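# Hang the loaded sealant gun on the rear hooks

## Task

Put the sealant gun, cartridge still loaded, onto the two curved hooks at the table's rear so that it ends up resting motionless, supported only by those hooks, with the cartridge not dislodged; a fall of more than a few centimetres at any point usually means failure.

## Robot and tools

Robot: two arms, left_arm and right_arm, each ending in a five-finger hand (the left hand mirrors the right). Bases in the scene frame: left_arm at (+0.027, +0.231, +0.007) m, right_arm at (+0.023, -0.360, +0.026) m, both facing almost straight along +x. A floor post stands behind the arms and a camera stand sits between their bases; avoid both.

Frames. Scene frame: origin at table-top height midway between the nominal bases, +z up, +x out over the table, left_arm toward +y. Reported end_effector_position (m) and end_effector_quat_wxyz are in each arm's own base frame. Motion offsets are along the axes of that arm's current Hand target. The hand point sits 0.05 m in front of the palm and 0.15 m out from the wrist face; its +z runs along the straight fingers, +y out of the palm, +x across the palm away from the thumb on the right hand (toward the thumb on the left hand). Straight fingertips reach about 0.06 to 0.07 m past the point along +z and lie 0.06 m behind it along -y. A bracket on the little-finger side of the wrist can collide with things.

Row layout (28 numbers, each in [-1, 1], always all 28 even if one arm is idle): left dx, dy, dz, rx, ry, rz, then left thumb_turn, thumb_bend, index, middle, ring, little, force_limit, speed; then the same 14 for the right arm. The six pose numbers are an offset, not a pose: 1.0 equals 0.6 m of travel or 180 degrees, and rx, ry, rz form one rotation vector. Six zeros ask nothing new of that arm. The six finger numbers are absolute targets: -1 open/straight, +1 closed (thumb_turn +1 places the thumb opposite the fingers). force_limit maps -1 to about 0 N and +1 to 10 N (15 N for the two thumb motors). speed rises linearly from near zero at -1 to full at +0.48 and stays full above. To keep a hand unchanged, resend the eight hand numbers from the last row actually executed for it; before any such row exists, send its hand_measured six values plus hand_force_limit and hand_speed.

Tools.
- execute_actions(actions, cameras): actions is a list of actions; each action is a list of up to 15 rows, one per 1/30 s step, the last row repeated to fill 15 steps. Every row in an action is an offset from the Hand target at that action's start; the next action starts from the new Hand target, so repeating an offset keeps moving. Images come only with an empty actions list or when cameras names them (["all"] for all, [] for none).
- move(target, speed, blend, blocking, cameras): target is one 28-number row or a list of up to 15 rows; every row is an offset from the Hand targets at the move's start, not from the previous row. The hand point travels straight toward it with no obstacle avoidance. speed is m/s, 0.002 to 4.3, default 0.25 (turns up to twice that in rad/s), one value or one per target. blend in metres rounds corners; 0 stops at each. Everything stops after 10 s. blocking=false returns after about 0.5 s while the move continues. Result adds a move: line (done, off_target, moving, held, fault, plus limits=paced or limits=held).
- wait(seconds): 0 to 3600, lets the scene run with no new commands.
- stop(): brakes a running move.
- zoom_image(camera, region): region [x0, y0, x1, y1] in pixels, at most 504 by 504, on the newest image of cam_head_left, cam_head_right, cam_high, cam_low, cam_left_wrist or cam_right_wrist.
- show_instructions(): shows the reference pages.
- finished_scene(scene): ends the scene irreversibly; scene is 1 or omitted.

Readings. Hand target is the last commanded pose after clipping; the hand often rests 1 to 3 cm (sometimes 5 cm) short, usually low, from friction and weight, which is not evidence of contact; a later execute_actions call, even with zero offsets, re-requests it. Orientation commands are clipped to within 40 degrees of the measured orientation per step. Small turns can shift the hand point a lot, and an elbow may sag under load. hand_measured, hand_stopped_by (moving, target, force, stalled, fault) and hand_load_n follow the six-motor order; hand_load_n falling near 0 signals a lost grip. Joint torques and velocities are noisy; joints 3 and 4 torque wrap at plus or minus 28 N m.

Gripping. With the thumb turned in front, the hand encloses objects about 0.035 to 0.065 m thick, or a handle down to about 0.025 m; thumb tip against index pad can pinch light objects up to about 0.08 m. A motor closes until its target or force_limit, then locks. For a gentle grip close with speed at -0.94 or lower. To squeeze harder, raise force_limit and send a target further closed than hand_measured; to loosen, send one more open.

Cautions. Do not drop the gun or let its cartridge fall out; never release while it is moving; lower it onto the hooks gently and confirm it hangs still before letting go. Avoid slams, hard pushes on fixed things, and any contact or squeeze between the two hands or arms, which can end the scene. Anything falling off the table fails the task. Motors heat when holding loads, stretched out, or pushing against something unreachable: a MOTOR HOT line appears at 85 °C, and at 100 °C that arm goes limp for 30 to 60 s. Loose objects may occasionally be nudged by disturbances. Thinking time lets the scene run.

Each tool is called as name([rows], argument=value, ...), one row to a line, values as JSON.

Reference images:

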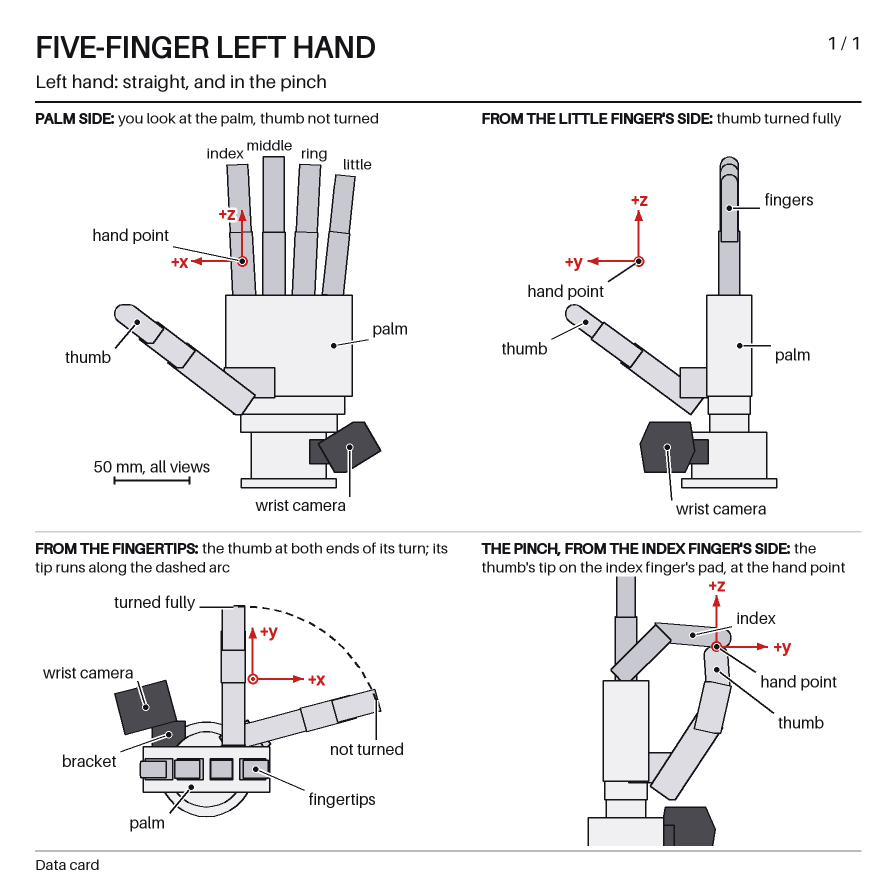

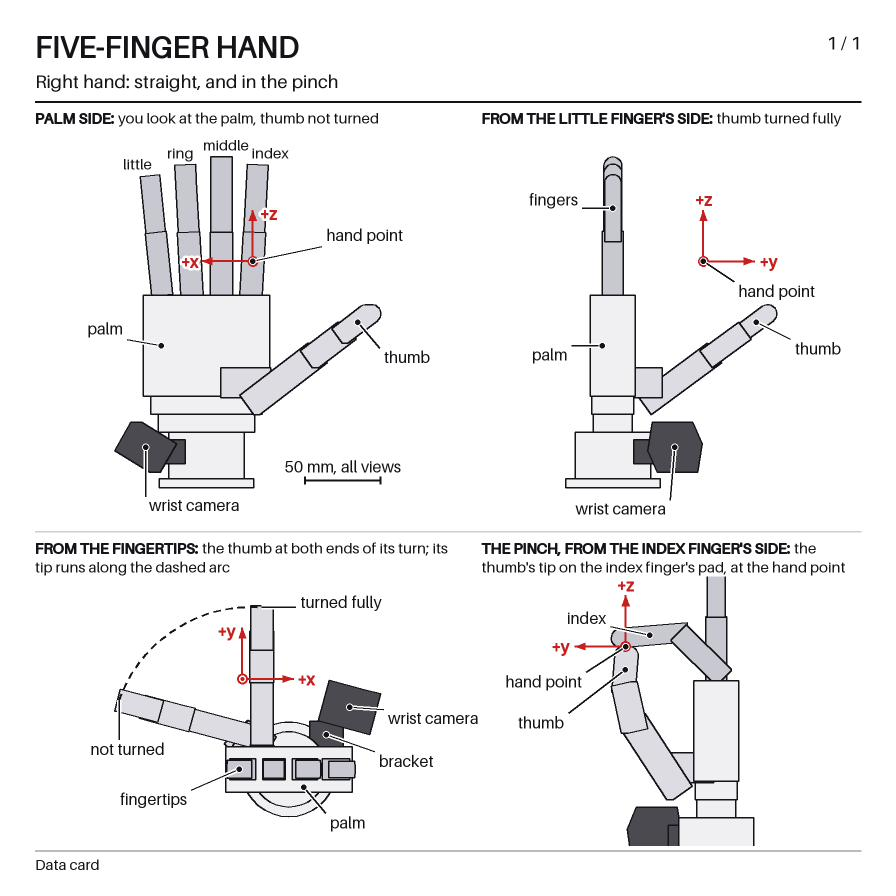

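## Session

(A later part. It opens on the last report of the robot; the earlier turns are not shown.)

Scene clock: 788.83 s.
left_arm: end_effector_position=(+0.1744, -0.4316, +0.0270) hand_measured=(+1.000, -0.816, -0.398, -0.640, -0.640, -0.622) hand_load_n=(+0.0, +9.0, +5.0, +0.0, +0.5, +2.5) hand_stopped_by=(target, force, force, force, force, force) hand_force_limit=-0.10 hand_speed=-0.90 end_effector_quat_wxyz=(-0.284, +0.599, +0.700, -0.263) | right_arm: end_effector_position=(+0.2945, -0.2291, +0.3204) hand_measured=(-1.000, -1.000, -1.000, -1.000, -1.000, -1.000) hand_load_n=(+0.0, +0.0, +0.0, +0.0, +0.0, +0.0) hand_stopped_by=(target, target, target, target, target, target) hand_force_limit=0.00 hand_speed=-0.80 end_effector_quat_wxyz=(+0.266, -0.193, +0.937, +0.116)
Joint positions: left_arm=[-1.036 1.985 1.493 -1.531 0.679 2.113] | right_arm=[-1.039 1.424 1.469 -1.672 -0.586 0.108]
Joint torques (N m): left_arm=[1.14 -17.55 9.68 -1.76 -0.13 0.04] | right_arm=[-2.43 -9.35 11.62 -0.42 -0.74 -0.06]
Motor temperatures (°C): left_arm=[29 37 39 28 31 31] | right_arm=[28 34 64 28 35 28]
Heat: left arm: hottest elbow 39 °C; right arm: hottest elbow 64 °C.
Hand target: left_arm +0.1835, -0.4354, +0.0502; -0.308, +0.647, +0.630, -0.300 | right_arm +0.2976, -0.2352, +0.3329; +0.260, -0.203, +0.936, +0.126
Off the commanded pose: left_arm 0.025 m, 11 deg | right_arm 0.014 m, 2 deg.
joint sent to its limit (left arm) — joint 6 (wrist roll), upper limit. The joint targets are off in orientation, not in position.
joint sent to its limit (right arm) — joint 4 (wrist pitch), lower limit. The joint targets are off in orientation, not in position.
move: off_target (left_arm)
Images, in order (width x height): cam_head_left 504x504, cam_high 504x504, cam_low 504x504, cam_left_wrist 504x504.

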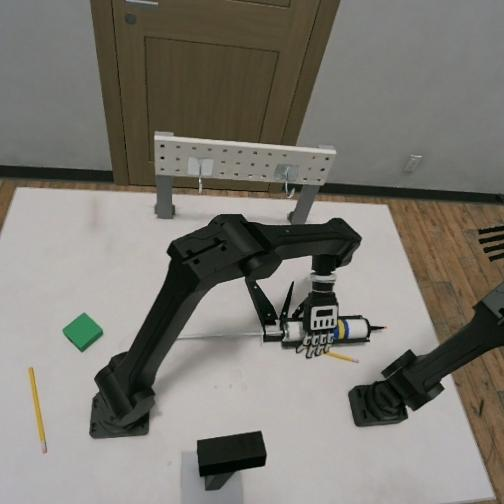

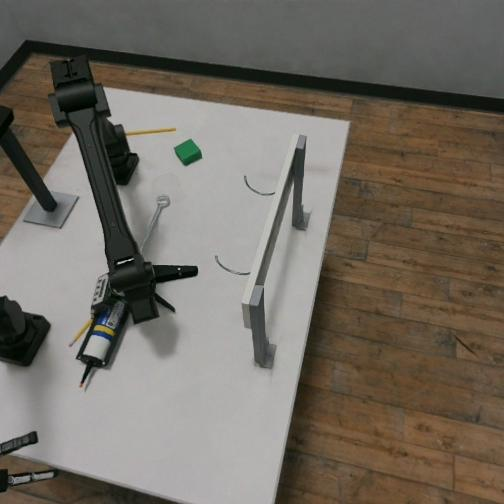

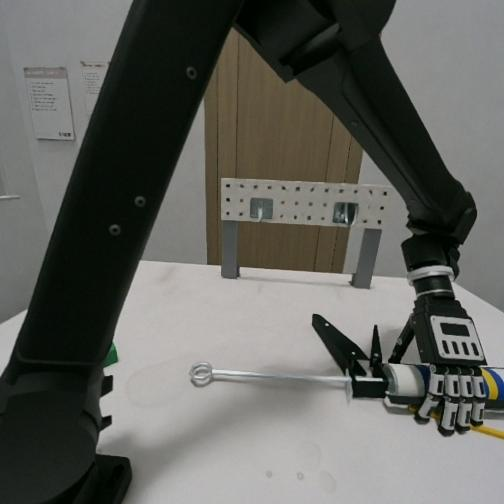

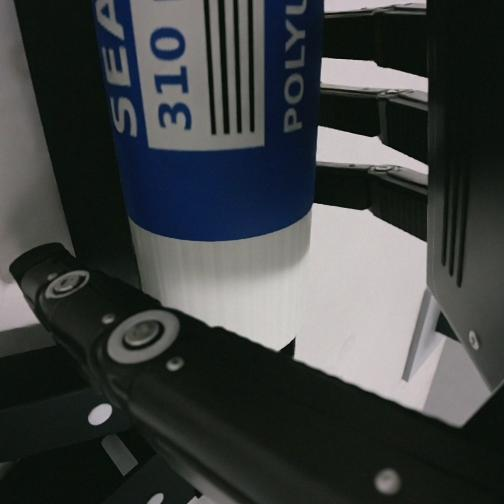

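move(target=[0,-0.039,-0.0315,0,0,0,1,0.25,0.15,0.15,0.15,0.15,-0.1,-0.9,0,0,0,0,0,0,-1,-1,-1,-1,-1,-1,0,-0.8], cameras=["cam_head_left","cam_low","cam_left_wrist","cam_high"], speed=0.05)

zoom_image(camera="cam_low", region=[180, 220, 504, 480])

Scene clock: 796.63 s.
left_arm: end_effector_position=(+0.1717, -0.4219, +0.0568) hand_measured=(+1.000, -0.814, -0.398, -0.640, -0.640, -0.622) hand_load_n=(+0.0, +0.0, +0.0, -0.5, +0.0, +0.0) hand_stopped_by=(target, force, force, force, force, force) hand_force_limit=-0.10 hand_speed=-0.90 end_effector_quat_wxyz=(-0.297, +0.596, +0.702, -0.252) | right_arm: end_effector_position=(+0.2945, -0.2291, +0.3204) hand_measured=(-1.000, -1.000, -1.000, -1.000, -1.000, -1.000) hand_load_n=(+0.0, +0.0, +0.0, +0.0, +0.0, +0.0) hand_stopped_by=(target, target, target, target, target, target) hand_force_limit=0.00 hand_speed=-0.80 end_effector_quat_wxyz=(+0.266, -0.193, +0.937, +0.116)
Joint positions: left_arm=[-1.036 1.948 1.514 -1.619 0.666 2.113] | right_arm=[-1.039 1.424 1.469 -1.672 -0.586 0.108]
Joint torques (N m): left_arm=[1.49 -16.79 11.26 -0.99 0.26 0.04] | right_arm=[-2.32 -9.29 11.58 -0.42 -0.75 -0.06]
Motor temperatures (°C): left_arm=[29 38 39 28 31 31] | right_arm=[28 34 64 28 35 28]
Heat: left arm: hottest elbow 39 °C; right arm: hottest elbow 64 °C.
Hand target: left_arm +0.1834, -0.4353, +0.0802; -0.308, +0.647, +0.630, -0.300 | right_arm +0.2976, -0.2352, +0.3329; +0.260, -0.203, +0.936, +0.126
Off the commanded pose: left_arm 0.029 m, 12 deg | right_arm 0.014 m, 2 deg.
joint sent to its limit (left arm) — joint 6 (wrist roll), upper limit. The joint targets are off in orientation, not in position.
joint sent to its limit (right arm) — joint 4 (wrist pitch), lower limit. The joint targets are off in orientation, not in position.
move: off_target (left_arm)
Images, in order (width x height): cam_head_left 504x504, cam_high 504x504, cam_low 504x504, cam_left_wrist 504x504.

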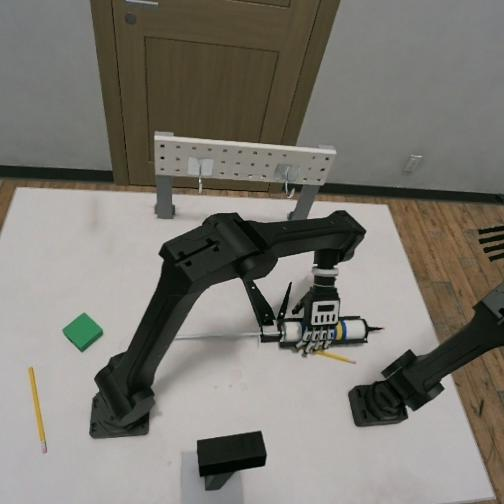

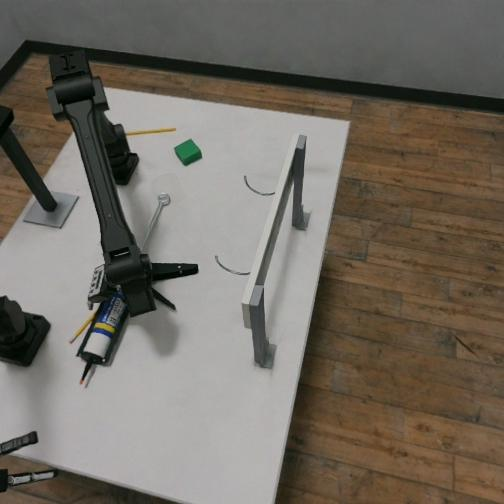

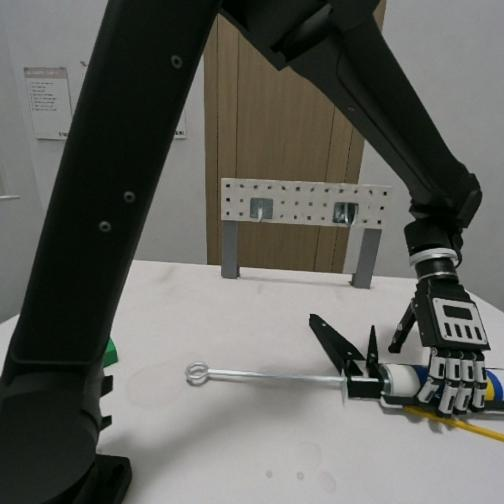

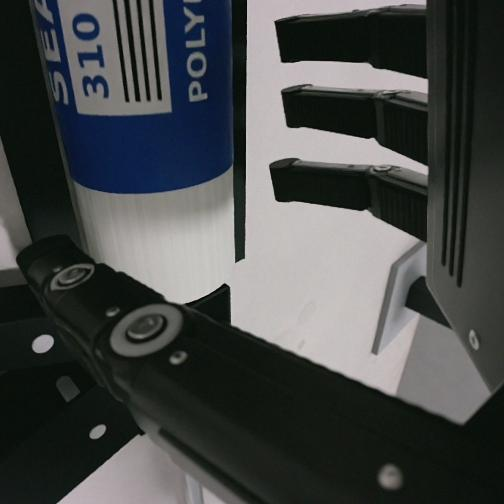

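Scaled by 1.556 from the camera's image (finer frame: 720x720).

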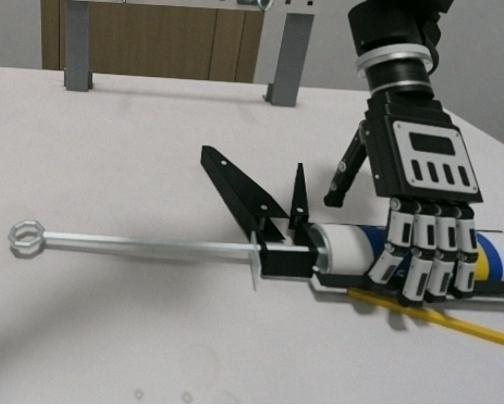

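move([
  [0,0,0,0,0,0,1,-1,-1,-1,-1,-1,-0.1,0,0,0,0,0,0,0,-1,-1,-1,-1,-1,-1,0,-0.8],
  [0.019,0.070,0.062,0,-0.0345,-0.028,1,-1,-1,-1,-1,-1,-0.1,0,0,0,0,0,0,0,-1,-1,-1,-1,-1,-1,0,-0.8],
], cameras=["cam_head_left","cam_head_right","cam_low","cam_left_wrist"], speed=0.06)

zoom_image(camera="cam_head_left", region=[250, 250, 390, 390])

zoom_image(camera="cam_low", region=[344, 260, 504, 420])

Scene clock: 881.90 s.
left_arm: end_effector_position=(+0.1755, -0.4234, +0.0251) hand_measured=(+1.000, -1.000, -1.000, -1.000, -1.000, -1.000) hand_load_n=(+0.0, +0.0, -0.5, -0.5, +0.0, +0.0) hand_stopped_by=(target, target, target, target, target, target) hand_force_limit=-0.10 hand_speed=0.00 end_effector_quat_wxyz=(-0.272, +0.581, +0.707, -0.298) | right_arm: end_effector_position=(+0.2945, -0.2291, +0.3204) hand_measured=(-1.000, -1.000, -1.000, -1.000, -1.000, -1.000) hand_load_n=(+0.0, -0.5, +0.0, +0.0, +0.0, +0.0) hand_stopped_by=(target, target, target, target, target, target) hand_force_limit=0.00 hand_speed=-0.80 end_effector_quat_wxyz=(+0.266, -0.193, +0.937, +0.116)
Joint positions: left_arm=[-1.001 1.948 1.426 -1.473 0.736 2.113] | right_arm=[-1.039 1.424 1.469 -1.672 -0.586 0.108]
Joint torques (N m): left_arm=[1.55 -14.1 7.38 -0.28 0.47 0.04] | right_arm=[-2.37 -9.41 11.59 -0.42 -0.77 -0.07]
Motor temperatures (°C): left_arm=[29 39 42 28 31 30] | right_arm=[28 34 65 28 34 28]
Heat: left arm: hottest elbow 42 °C; right arm: hottest elbow 65 °C.
Hand target: left_arm +0.1812, -0.4239, +0.0242; -0.287, +0.601, +0.673, -0.321 | right_arm +0.2976, -0.2352, +0.3329; +0.260, -0.203, +0.936, +0.126
Off the commanded pose: left_arm 0.006 m, 5 deg | right_arm 0.014 m, 2 deg.
joint sent to its limit (left arm) — joint 6 (wrist roll), upper limit. The joint targets are off in orientation, not in position.
joint sent to its limit (right arm) — joint 4 (wrist pitch), lower limit. The joint targets are off in orientation, not in position.
move: off_target (left_arm)

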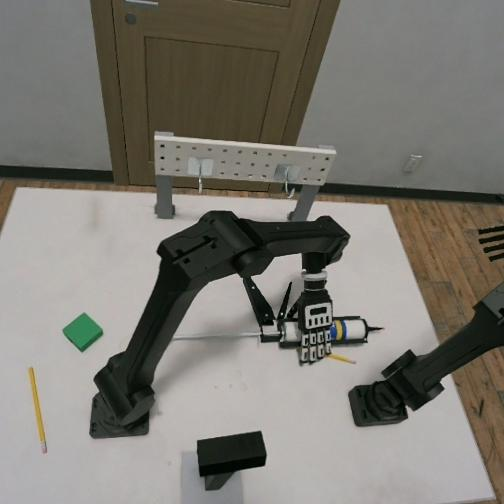

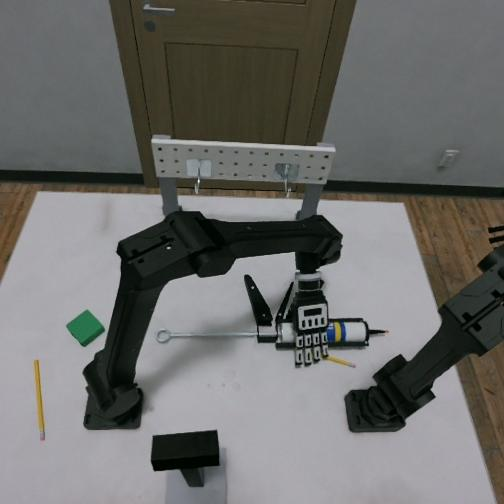

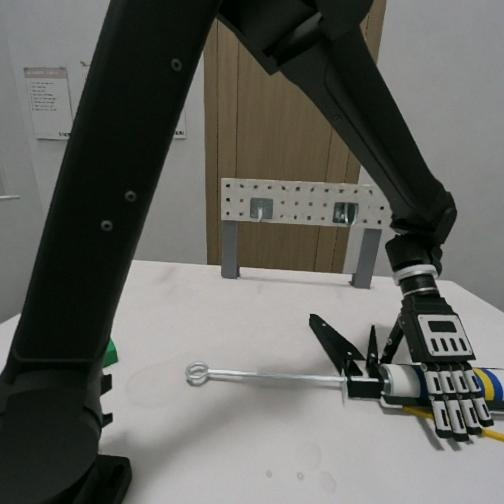

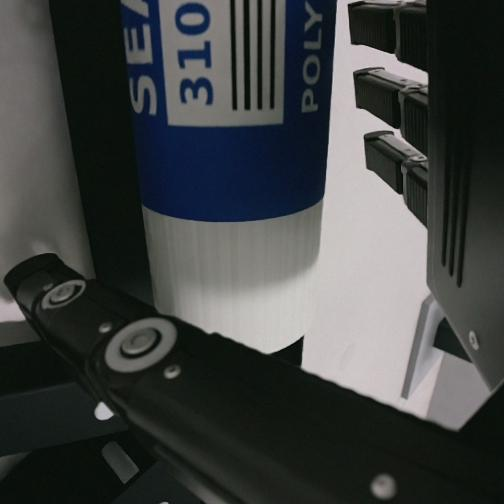

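Scaled by 3.600 from the camera's image (finer frame: 720x720).

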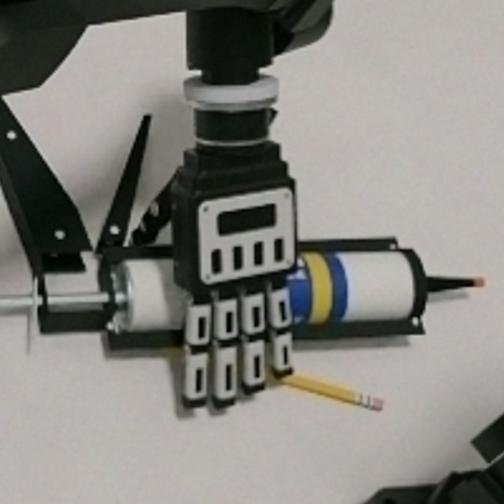

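Scaled by 3.150 from the camera's image (finer frame: 720x720).

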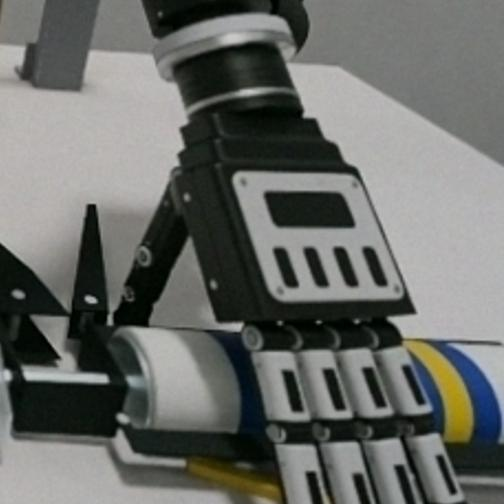

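move([
  [0,0,0,0,0,0,1,-0.85,-0.6,-0.6,-0.6,-0.6,-0.6,-0.8,0,0,0,0,0,0,-1,-1,-1,-1,-1,-1,0,-0.8],
  [0.044,0.0217,-0.0535,0,-0.095,-0.0768,1,-0.85,-0.6,-0.6,-0.6,-0.6,-0.6,-0.8,0,0,0,0,0,0,-1,-1,-1,-1,-1,-1,0,-0.8],
], cameras=["cam_head_left","cam_low","cam_left_wrist"], speed=0.06)

zoom_image(camera="cam_head_left", region=[220, 230, 400, 410])

Scene clock: 903.90 s.
left_arm: end_effector_position=(+0.2027, -0.3952, +0.0237) hand_measured=(+1.000, -0.850, -0.600, -0.600, -0.614, -0.688) hand_load_n=(-0.5, +0.0, +0.0, +0.0, +0.0, +1.0) hand_stopped_by=(target, target, target, target, force, force) hand_force_limit=-0.60 hand_speed=-0.80 end_effector_quat_wxyz=(-0.233, +0.471, +0.768, -0.367) | right_arm: end_effector_position=(+0.2945, -0.2291, +0.3204) hand_measured=(-1.000, -1.000, -1.000, -1.000, -1.000, -1.000) hand_load_n=(+0.0, +0.0, +0.0, +0.0, +0.0, +0.0) hand_stopped_by=(target, target, target, target, target, target) hand_force_limit=0.00 hand_speed=-0.80 end_effector_quat_wxyz=(+0.266, -0.193, +0.937, +0.116)
Joint positions: left_arm=[-0.861 1.864 1.276 -1.291 0.86 1.952] | right_arm=[-1.039 1.424 1.469 -1.672 -0.586 0.108]
Joint torques (N m): left_arm=[2.02 -15.03 7.13 0.02 0.35 -0.19] | right_arm=[-2.26 -9.47 11.62 -0.42 -0.76 -0.05]
Motor temperatures (°C): left_arm=[29 39 41 28 32 30] | right_arm=[28 34 66 28 34 28]
Heat: left arm: hottest elbow 41 °C; right arm: hottest elbow 66 °C.
Hand target: left_arm +0.2113, -0.3938, +0.0342; -0.220, +0.462, +0.776, -0.370 | right_arm +0.2976, -0.2352, +0.3329; +0.260, -0.203, +0.936, +0.126
Off the commanded pose: left_arm 0.014 m, 2 deg | right_arm 0.014 m, 2 deg.
joint sent to its limit (right arm) — joint 4 (wrist pitch), lower limit. The joint targets are off in orientation, not in position.
move: off_target (left_arm)

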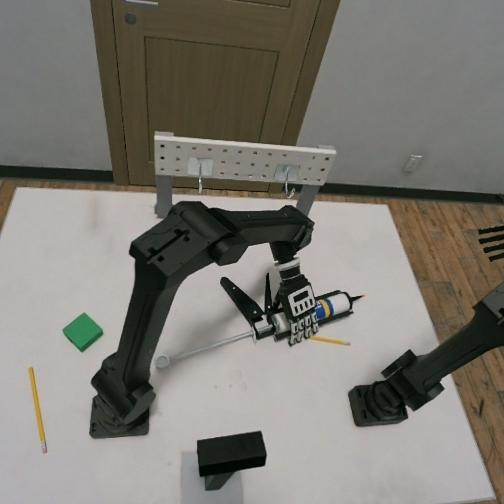

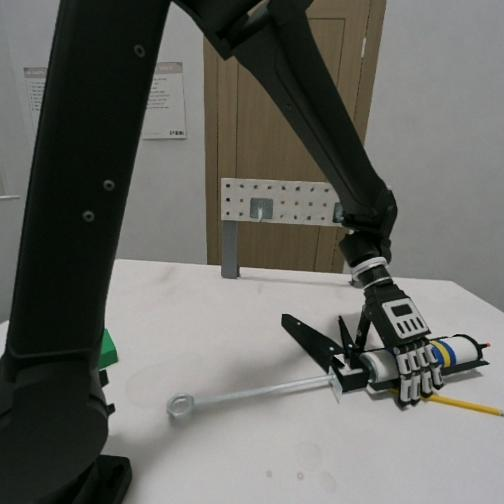

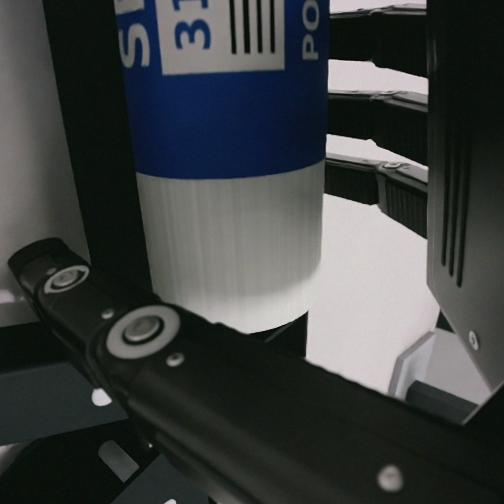

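Scaled by 2.800 from the camera's image (finer frame: 720x720).

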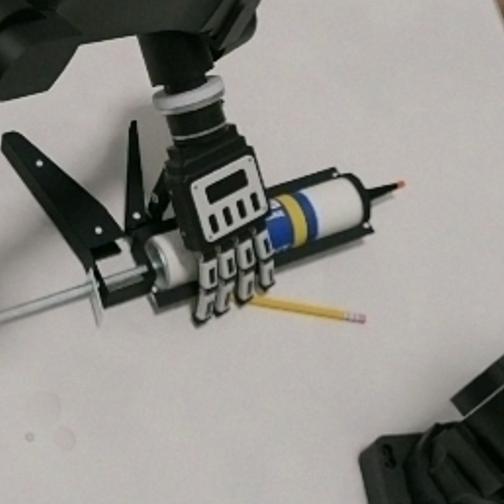

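move([
  [-0.048,0.050,-0.0725,0,-0.0648,-0.0526,1,-0.85,-0.6,-0.6,-0.6,-0.6,-0.6,-0.8,0,0,0,0,0,0,-1,-1,-1,-1,-1,-1,0,-0.8],
  [-0.028,0.093,-0.125,0,-0.151,-0.1227,1,-0.85,-0.6,-0.6,-0.6,-0.6,-0.6,-0.8,0,0,0,0,0,0,-1,-1,-1,-1,-1,-1,0,-0.8],
  [-0.025,0.112,-0.148,0,-0.2158,-0.1753,1,-0.85,-0.6,-0.6,-0.6,-0.6,-0.6,-0.8,0,0,0,0,0,0,-1,-1,-1,-1,-1,-1,0,-0.8],
], cameras=["cam_head_left","cam_high","cam_low","cam_left_wrist"], speed=0.08, blend=0.02)

zoom_image(camera="cam_head_left", region=[180, 210, 380, 410])

Scene clock: 939.40 s.
left_arm: end_effector_position=(+0.3067, -0.3571, +0.0281) hand_measured=(+1.000, -0.850, -0.600, -0.600, -0.614, -0.688) hand_load_n=(-0.5, +0.0, +0.0, -0.5, +0.0, +1.0) hand_stopped_by=(target, target, target, target, force, force) hand_force_limit=-0.60 hand_speed=-0.80 end_effector_quat_wxyz=(-0.058, +0.103, +0.898, -0.423) | right_arm: end_effector_position=(+0.2945, -0.2291, +0.3204) hand_measured=(-1.000, -1.000, -1.000, -1.000, -1.000, -1.000) hand_load_n=(+0.0, +0.0, +0.0, +0.0, +0.0, +0.0) hand_stopped_by=(target, target, target, target, target, target) hand_force_limit=0.00 hand_speed=-0.80 end_effector_quat_wxyz=(+0.266, -0.193, +0.937, +0.116)
Joint positions: left_arm=[-0.61 1.646 0.975 -0.494 0.808 1.013] | right_arm=[-1.039 1.424 1.469 -1.672 -0.586 0.108]
Joint torques (N m): left_arm=[1.96 -12.16 7.87 0.98 0.13 -0.19] | right_arm=[-2.37 -9.35 11.6 -0.42 -0.76 -0.06]
Motor temperatures (°C): left_arm=[29 39 40 28 32 31] | right_arm=[28 34 66 28 34 28]
Heat: left arm: hottest elbow 40 °C; right arm: hottest elbow 66 °C.
Hand target: left_arm +0.3162, -0.3542, +0.0381; -0.044, +0.090, +0.898, -0.428 | right_arm +0.2976, -0.2352, +0.3329; +0.260, -0.203, +0.936, +0.126
Off the commanded pose: left_arm 0.014 m, 2 deg | right_arm 0.014 m, 2 deg.
joint sent to its limit (right arm) — joint 4 (wrist pitch), lower limit. The joint targets are off in orientation, not in position.
move: off_target (left_arm)

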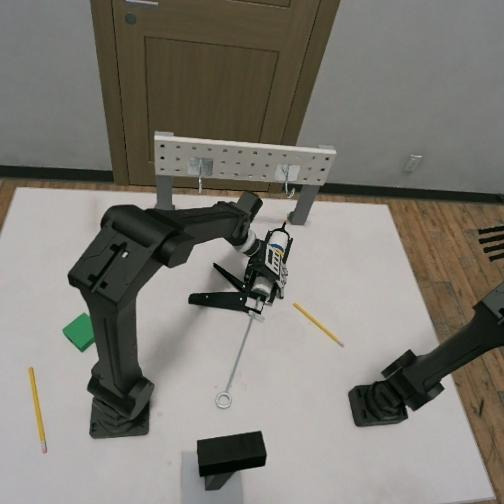

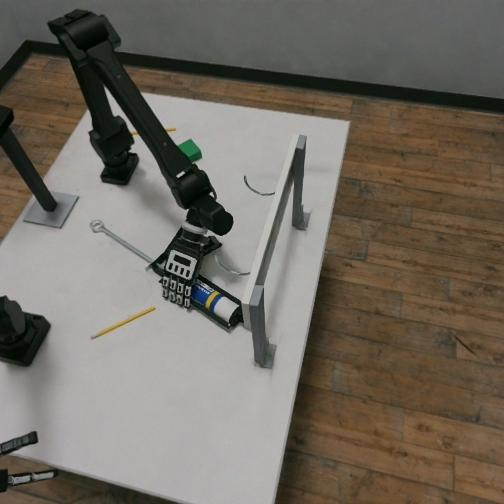

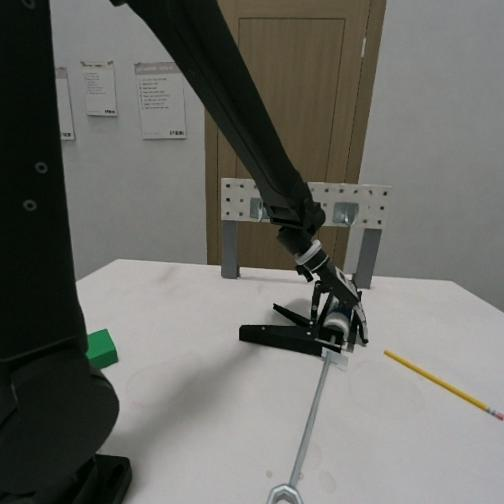

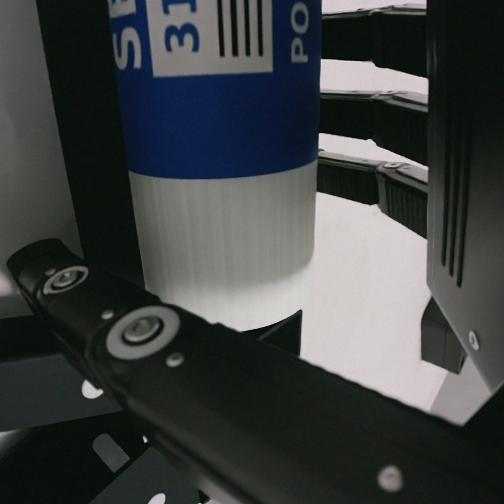

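Scaled by 2.520 from the camera's image (finer frame: 720x720).

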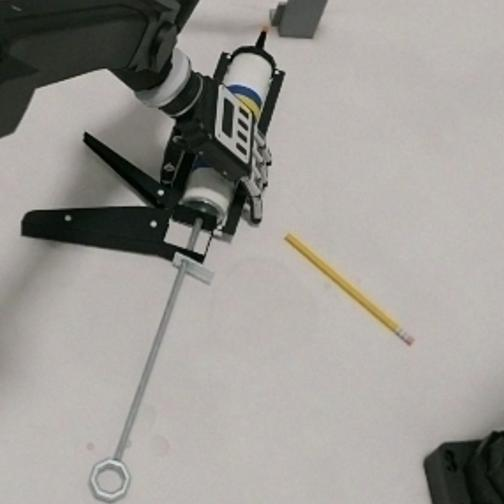

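move([
  [0.031,0.026,-0.032,0,-0.0907,-0.0734,1,-0.85,-0.6,-0.6,-0.6,-0.6,-0.6,-0.8,0,0,0,0,0,0,-1,-1,-1,-1,-1,-1,0,-0.8],
  [0.042,0.067,-0.083,0,-0.1554,-0.1258,1,-0.85,-0.6,-0.6,-0.6,-0.6,-0.6,-0.8,0,0,0,0,0,0,-1,-1,-1,-1,-1,-1,0,-0.8],
  [0.040,0.121,-0.149,0,-0.2201,-0.1782,1,-0.85,-0.6,-0.6,-0.6,-0.6,-0.6,-0.8,0,0,0,0,0,0,-1,-1,-1,-1,-1,-1,0,-0.8],
], cameras=["cam_head_left","cam_high","cam_low","cam_left_wrist"], speed=0.08, blend=0.015)

zoom_image(camera="cam_high", region=[60, 120, 340, 400])

Scene clock: 983.20 s.
left_arm: end_effector_position=(+0.3087, -0.2391, +0.0311) hand_measured=(+1.000, -0.850, -0.600, -0.600, -0.614, -0.688) hand_load_n=(+0.0, +0.0, +0.0, +0.0, +0.5, +0.0) hand_stopped_by=(target, target, target, target, force, force) hand_force_limit=-0.60 hand_speed=-0.80 end_effector_quat_wxyz=(+0.135, -0.294, +0.859, -0.397) | right_arm: end_effector_position=(+0.2945, -0.2291, +0.3204) hand_measured=(-1.000, -1.000, -1.000, -1.000, -1.000, -1.000) hand_load_n=(+0.0, +0.0, +0.0, +0.0, +0.0, +0.0) hand_stopped_by=(target, target, target, target, target, target) hand_force_limit=0.00 hand_speed=-0.80 end_effector_quat_wxyz=(+0.266, -0.193, +0.937, +0.116)
Joint positions: left_arm=[-0.464 1.237 0.499 -0.019 0.337 0.301] | right_arm=[-1.039 1.424 1.469 -1.672 -0.586 0.108]
Joint torques (N m): left_arm=[1.38 -6.95 8.03 1.72 -0.21 -0.11] | right_arm=[-2.32 -9.29 11.6 -0.42 -0.75 -0.06]
Motor temperatures (°C): left_arm=[29 39 39 28 31 31] | right_arm=[28 34 67 28 34 28]
Heat: left arm: hottest shoulder 39 °C; right arm: hottest elbow 67 °C.
Hand target: left_arm +0.3157, -0.2365, +0.0379; +0.145, -0.305, +0.850, -0.405 | right_arm +0.2976, -0.2352, +0.3329; +0.260, -0.203, +0.936, +0.126
Off the commanded pose: left_arm 0.010 m, 2 deg | right_arm 0.014 m, 2 deg.
joint sent to its limit (right arm) — joint 4 (wrist pitch), lower limit. The joint targets are off in orientation, not in position.
move: done

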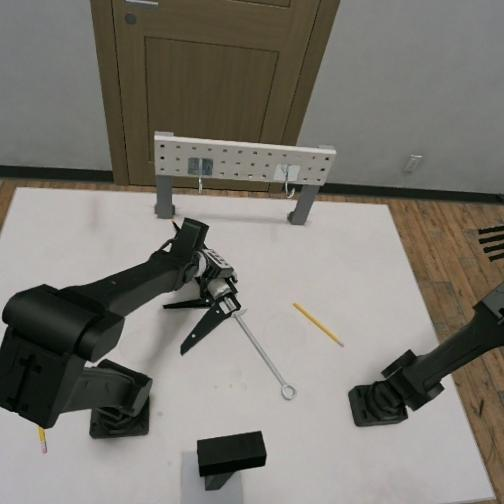

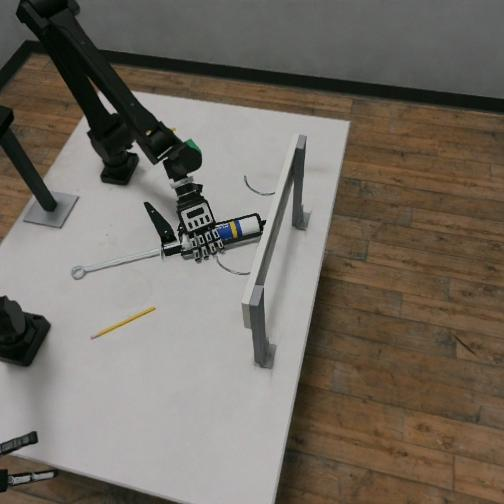

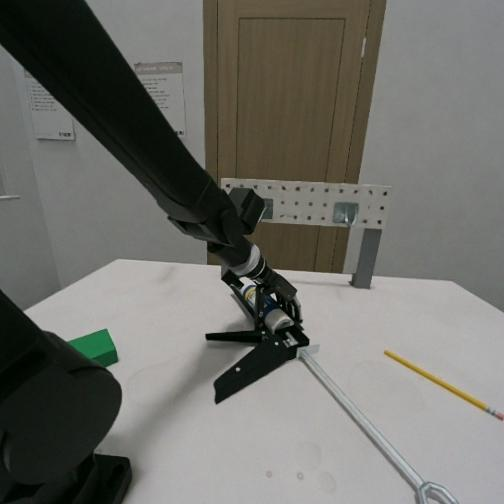

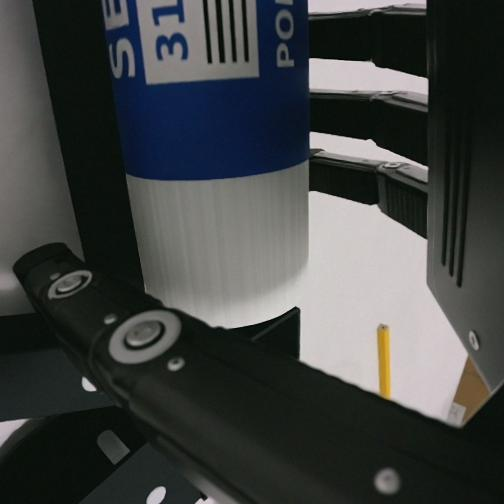

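Scaled by 1.800 from the camera's image (finer frame: 720x720).

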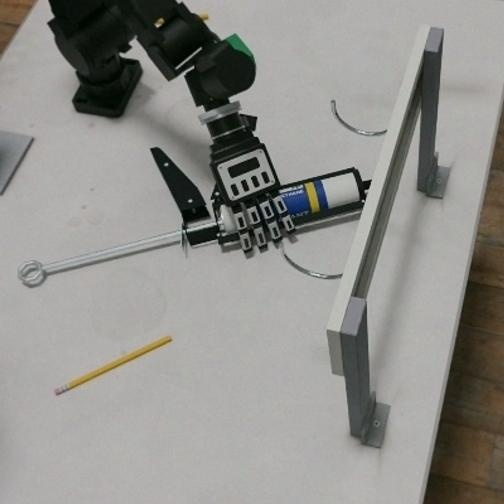

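move([
  [0.022,0.040,-0.049,0,-0.0648,-0.0526,1,-0.85,-0.6,-0.6,-0.6,-0.6,-0.6,-0.8,0,0,0,0,0,0,-1,-1,-1,-1,-1,-1,0,-0.8],
  [-0.039,0.076,-0.094,0,-0.1295,-0.1052,1,-0.85,-0.6,-0.6,-0.6,-0.6,-0.6,-0.8,0,0,0,0,0,0,-1,-1,-1,-1,-1,-1,0,-0.8],
], cameras=["cam_head_left","cam_high","cam_low","cam_left_wrist"], speed=0.08, blend=0.015)

zoom_image(camera="cam_high", region=[60, 120, 340, 400])

zoom_image(camera="cam_head_left", region=[120, 110, 370, 360])

Scene clock: 1010.40 s.
left_arm: end_effector_position=(+0.2884, -0.1716, +0.0396) hand_measured=(+1.000, -0.850, -0.600, -0.600, -0.614, -0.688) hand_load_n=(+0.0, +0.0, +0.0, +0.0, +1.0, +0.0) hand_stopped_by=(target, target, target, target, force, force) hand_force_limit=-0.60 hand_speed=-0.80 end_effector_quat_wxyz=(+0.246, -0.501, +0.749, -0.359) | right_arm: end_effector_position=(+0.2945, -0.2291, +0.3204) hand_measured=(-1.000, -1.000, -1.000, -1.000, -1.000, -1.000) hand_load_n=(+0.0, +0.0, +0.0, +0.0, +0.0, +0.0) hand_stopped_by=(target, target, target, target, target, target) hand_force_limit=0.00 hand_speed=-0.80 end_effector_quat_wxyz=(+0.266, -0.193, +0.937, +0.116)
Joint positions: left_arm=[-0.48 0.924 0.312 -0.062 -0.077 -0.051] | right_arm=[-1.039 1.424 1.469 -1.672 -0.586 0.108]
Joint torques (N m): left_arm=[1.79 -3.02 8.57 0.95 -0.36 -0.1] | right_arm=[-2.37 -9.41 11.59 -0.39 -0.76 -0.07]
Motor temperatures (°C): left_arm=[29 37 39 28 31 30] | right_arm=[28 34 67 28 34 28]
Heat: left arm: hottest elbow 39 °C; right arm: hottest elbow 67 °C.
Hand target: left_arm +0.2877, -0.1657, +0.0381; +0.245, -0.515, +0.742, -0.354 | right_arm +0.2976, -0.2352, +0.3329; +0.260, -0.203, +0.936, +0.126
Off the commanded pose: left_arm 0.006 m, 2 deg | right_arm 0.014 m, 2 deg.
joint sent to its limit (right arm) — joint 4 (wrist pitch), lower limit. The joint targets are off in orientation, not in position.
move: done

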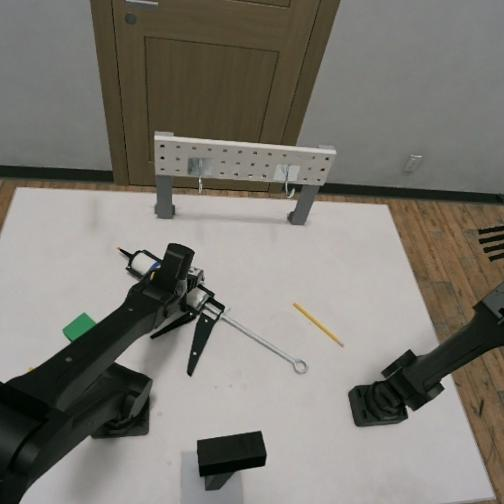

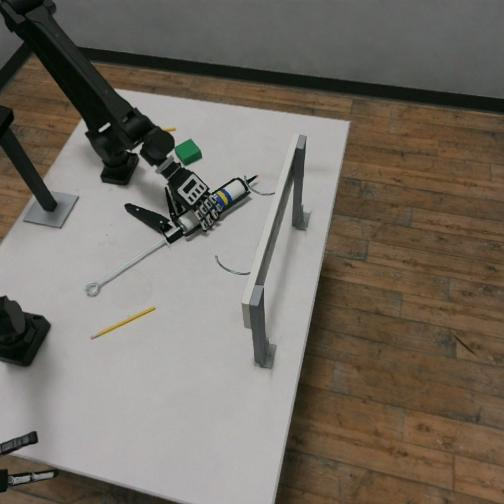

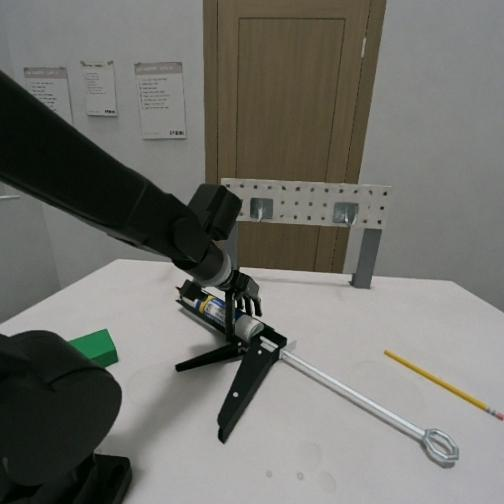

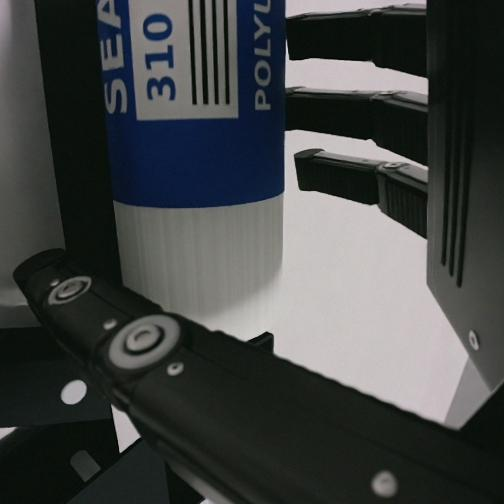

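Scaled by 1.800 from the camera's image (finer frame: 720x720).

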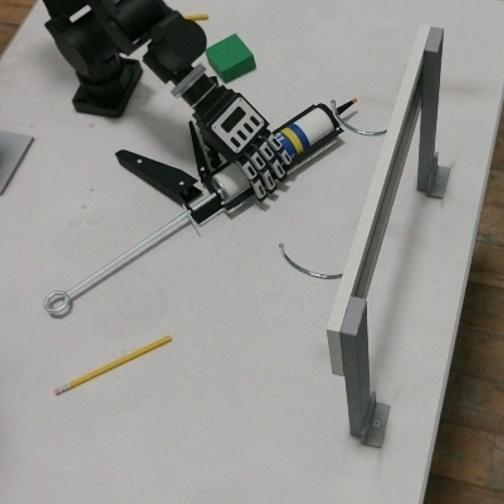

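Scaled by 2.016 from the camera's image (finer frame: 720x720).

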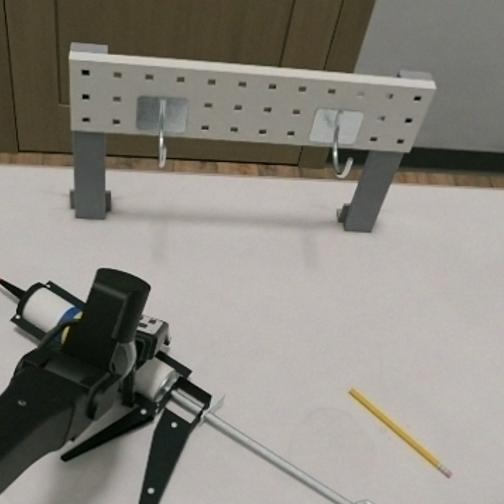

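move([
  [0,0,0,0,0,0,1,-1,-0.9,-0.9,-0.9,-0.9,-0.6,-0.6,0,0,0,0,0,0,-1,-1,-1,-1,-1,-1,0,-0.8],
  [0,0.018,0.0147,0,0,0,1,-1,-0.9,-0.9,-0.9,-0.9,-0.6,-0.6,0,0,0,0,0,0,-1,-1,-1,-1,-1,-1,0,-0.8],
  [0.003,0.009,0.026,0,0,0,1,-1,-0.9,-0.9,-0.9,-0.9,-0.6,-0.6,0,0,0,0,0,0,-1,-1,-1,-1,-1,-1,0,-0.8],
], cameras=["cam_head_left","cam_low","cam_left_wrist"], speed=0.04)

zoom_image(camera="cam_low", region=[150, 250, 350, 450])

Scene clock: 1056.23 s.
left_arm: end_effector_position=(+0.2868, -0.1687, +0.0198) hand_measured=(+1.000, -1.000, -0.900, -0.900, -0.900, -0.900) hand_load_n=(+0.5, +0.0, +0.0, -0.5, +0.0, +2.5) hand_stopped_by=(target, target, target, target, target, target) hand_force_limit=-0.60 hand_speed=-0.60 end_effector_quat_wxyz=(+0.244, -0.505, +0.751, -0.350) | right_arm: end_effector_position=(+0.2945, -0.2291, +0.3204) hand_measured=(-1.000, -1.000, -1.000, -1.000, -1.000, -1.000) hand_load_n=(+0.0, +0.0, +0.0, +0.0, +0.0, +0.0) hand_stopped_by=(target, target, target, target, target, target) hand_force_limit=0.00 hand_speed=-0.80 end_effector_quat_wxyz=(+0.266, -0.193, +0.937, +0.116)
Joint positions: left_arm=[-0.477 0.986 0.285 0.008 -0.082 -0.051] | right_arm=[-1.039 1.424 1.469 -1.672 -0.586 0.108]
Joint torques (N m): left_arm=[1.38 -1.32 9.77 1.51 -0.33 -0.15] | right_arm=[-2.26 -9.35 11.63 -0.4 -0.76 -0.06]
Motor temperatures (°C): left_arm=[29 36 41 28 31 30] | right_arm=[28 34 67 28 34 28]
Heat: left arm: hottest elbow 41 °C; right arm: hottest elbow 67 °C.
Hand target: left_arm +0.2952, -0.1704, +0.0241; +0.245, -0.515, +0.742, -0.354 | right_arm +0.2976, -0.2352, +0.3329; +0.260, -0.203, +0.936, +0.126
Off the commanded pose: left_arm 0.010 m, 2 deg | right_arm 0.014 m, 2 deg.
joint sent to its limit (right arm) — joint 4 (wrist pitch), lower limit. The joint targets are off in orientation, not in position.
move: done

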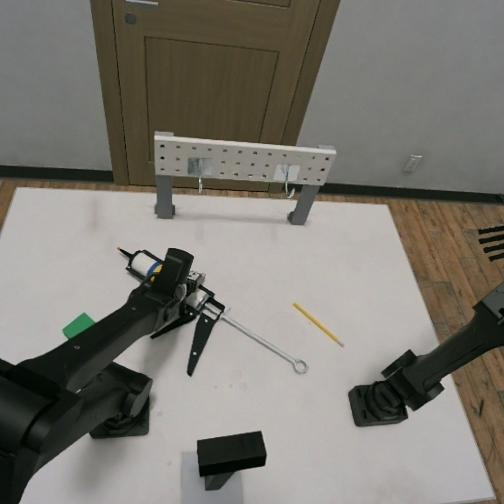

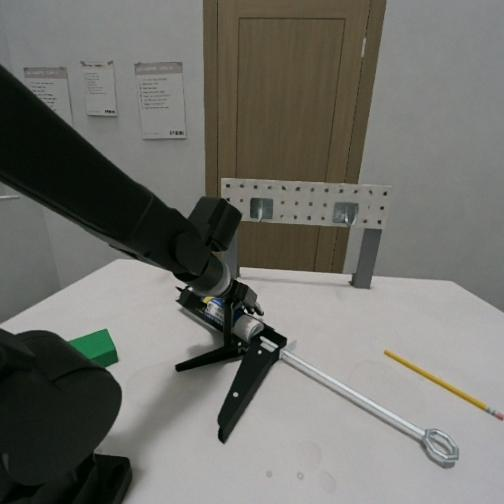

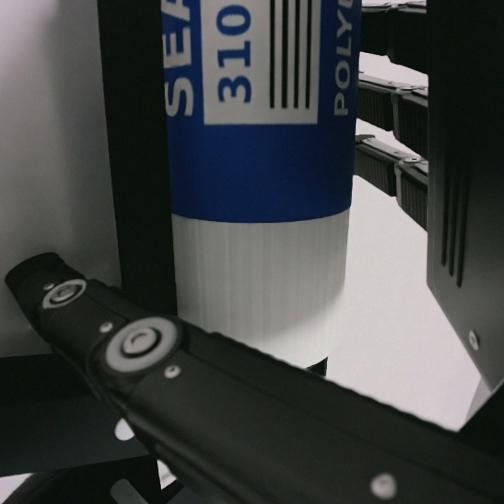

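Scaled by 2.520 from the camera's image (finer frame: 720x720).

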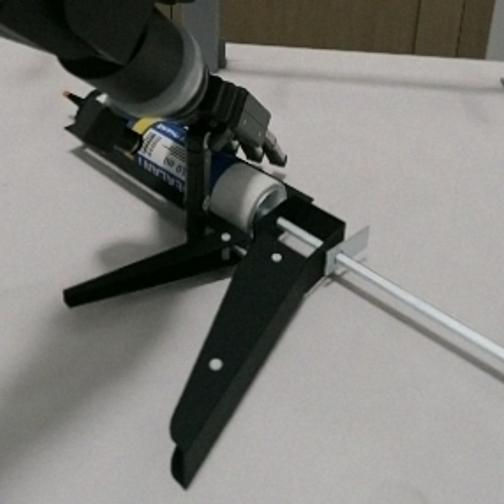

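move(target=[0.0035,-0.0185,0.0095,0,0,0,1,-1,-0.9,-0.9,-0.9,-0.9,-0.6,-0.6,0,0,0,0,0,0,-1,-1,-1,-1,-1,-1,0,-0.8], cameras=["cam_left_wrist"], speed=0.04)

Scene clock: 1070.50 s.
left_arm: end_effector_position=(+0.2898, -0.1697, +0.0169) hand_measured=(+1.000, -1.000, -0.900, -0.900, -0.900, -0.900) hand_load_n=(+0.0, +0.0, -0.5, +0.0, +0.0, +1.5) hand_stopped_by=(target, target, target, target, target, target) hand_force_limit=-0.60 hand_speed=-0.60 end_effector_quat_wxyz=(+0.242, -0.507, +0.753, -0.344) | right_arm: end_effector_position=(+0.2945, -0.2291, +0.3204) hand_measured=(-1.000, -1.000, -1.000, -1.000, -1.000, -1.000) hand_load_n=(-0.5, +0.0, +0.0, -0.5, +0.0, +0.0) hand_stopped_by=(target, target, target, target, target, target) hand_force_limit=0.00 hand_speed=-0.80 end_effector_quat_wxyz=(+0.266, -0.193, +0.937, +0.116)
Joint positions: left_arm=[-0.477 1.015 0.298 0.01 -0.084 -0.051] | right_arm=[-1.039 1.424 1.469 -1.672 -0.586 0.108]
Joint torques (N m): left_arm=[0.97 -1.55 11.22 1.28 -0.33 -0.17] | right_arm=[-2.37 -9.35 11.62 -0.4 -0.76 -0.07]
Motor temperatures (°C): left_arm=[29 36 40 28 31 30] | right_arm=[28 34 68 28 34 27]
Heat: left arm: hottest elbow 40 °C; right arm: hottest elbow 68 °C.
Hand target: left_arm +0.3052, -0.1764, +0.0290; +0.245, -0.515, +0.742, -0.353 | right_arm +0.2976, -0.2352, +0.3329; +0.260, -0.203, +0.936, +0.126
Off the commanded pose: left_arm 0.021 m, 2 deg | right_arm 0.014 m, 2 deg.
joint sent to its limit (right arm) — joint 4 (wrist pitch), lower limit. The joint targets are off in orientation, not in position.
move: off_target (left_arm)

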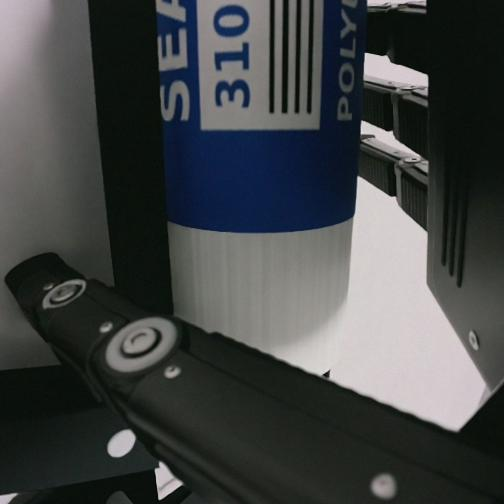

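move(target=[0,-0.0104,-0.0084,0,0,0,1,-1,-0.9,-0.9,-0.9,-0.9,-0.6,-0.6,0,0,0,0,0,0,-1,-1,-1,-1,-1,-1,0,-0.8], cameras=["cam_left_wrist"], speed=0.04)

Scene clock: 1079.30 s.
left_arm: end_effector_position=(+0.2895, -0.1695, +0.0180) hand_measured=(+1.000, -1.000, -0.900, -0.900, -0.900, -0.900) hand_load_n=(+0.0, +0.0, +0.0, +0.0, +0.0, +1.5) hand_stopped_by=(target, target, target, target, target, target) hand_force_limit=-0.60 hand_speed=-0.60 end_effector_quat_wxyz=(+0.239, -0.508, +0.755, -0.339) | right_arm: end_effector_position=(+0.2945, -0.2291, +0.3204) hand_measured=(-1.000, -1.000, -1.000, -1.000, -1.000, -1.000) hand_load_n=(+0.0, +0.0, +0.0, +0.0, +0.0, +0.0) hand_stopped_by=(target, target, target, target, target, target) hand_force_limit=0.00 hand_speed=-0.80 end_effector_quat_wxyz=(+0.266, -0.193, +0.937, +0.116)
Joint positions: left_arm=[-0.477 1.013 0.308 -0.013 -0.084 -0.051] | right_arm=[-1.039 1.424 1.469 -1.672 -0.586 0.108]
Joint torques (N m): left_arm=[0.62 -3.49 11.73 0.58 -0.32 -0.15] | right_arm=[-2.26 -9.35 11.59 -0.4 -0.75 -0.06]
Motor temperatures (°C): left_arm=[29 35 40 28 31 30] | right_arm=[28 34 68 28 34 27]
Heat: left arm: hottest elbow 40 °C; right arm: hottest elbow 68 °C.
Hand target: left_arm +0.3052, -0.1763, +0.0371; +0.245, -0.515, +0.742, -0.353 | right_arm +0.2976, -0.2352, +0.3329; +0.260, -0.203, +0.936, +0.126
Off the commanded pose: left_arm 0.026 m, 2 deg | right_arm 0.014 m, 2 deg.
joint sent to its limit (right arm) — joint 4 (wrist pitch), lower limit. The joint targets are off in orientation, not in position.
move: off_target (left_arm)

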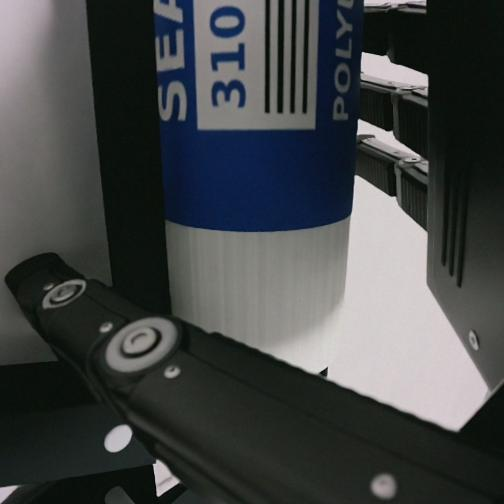

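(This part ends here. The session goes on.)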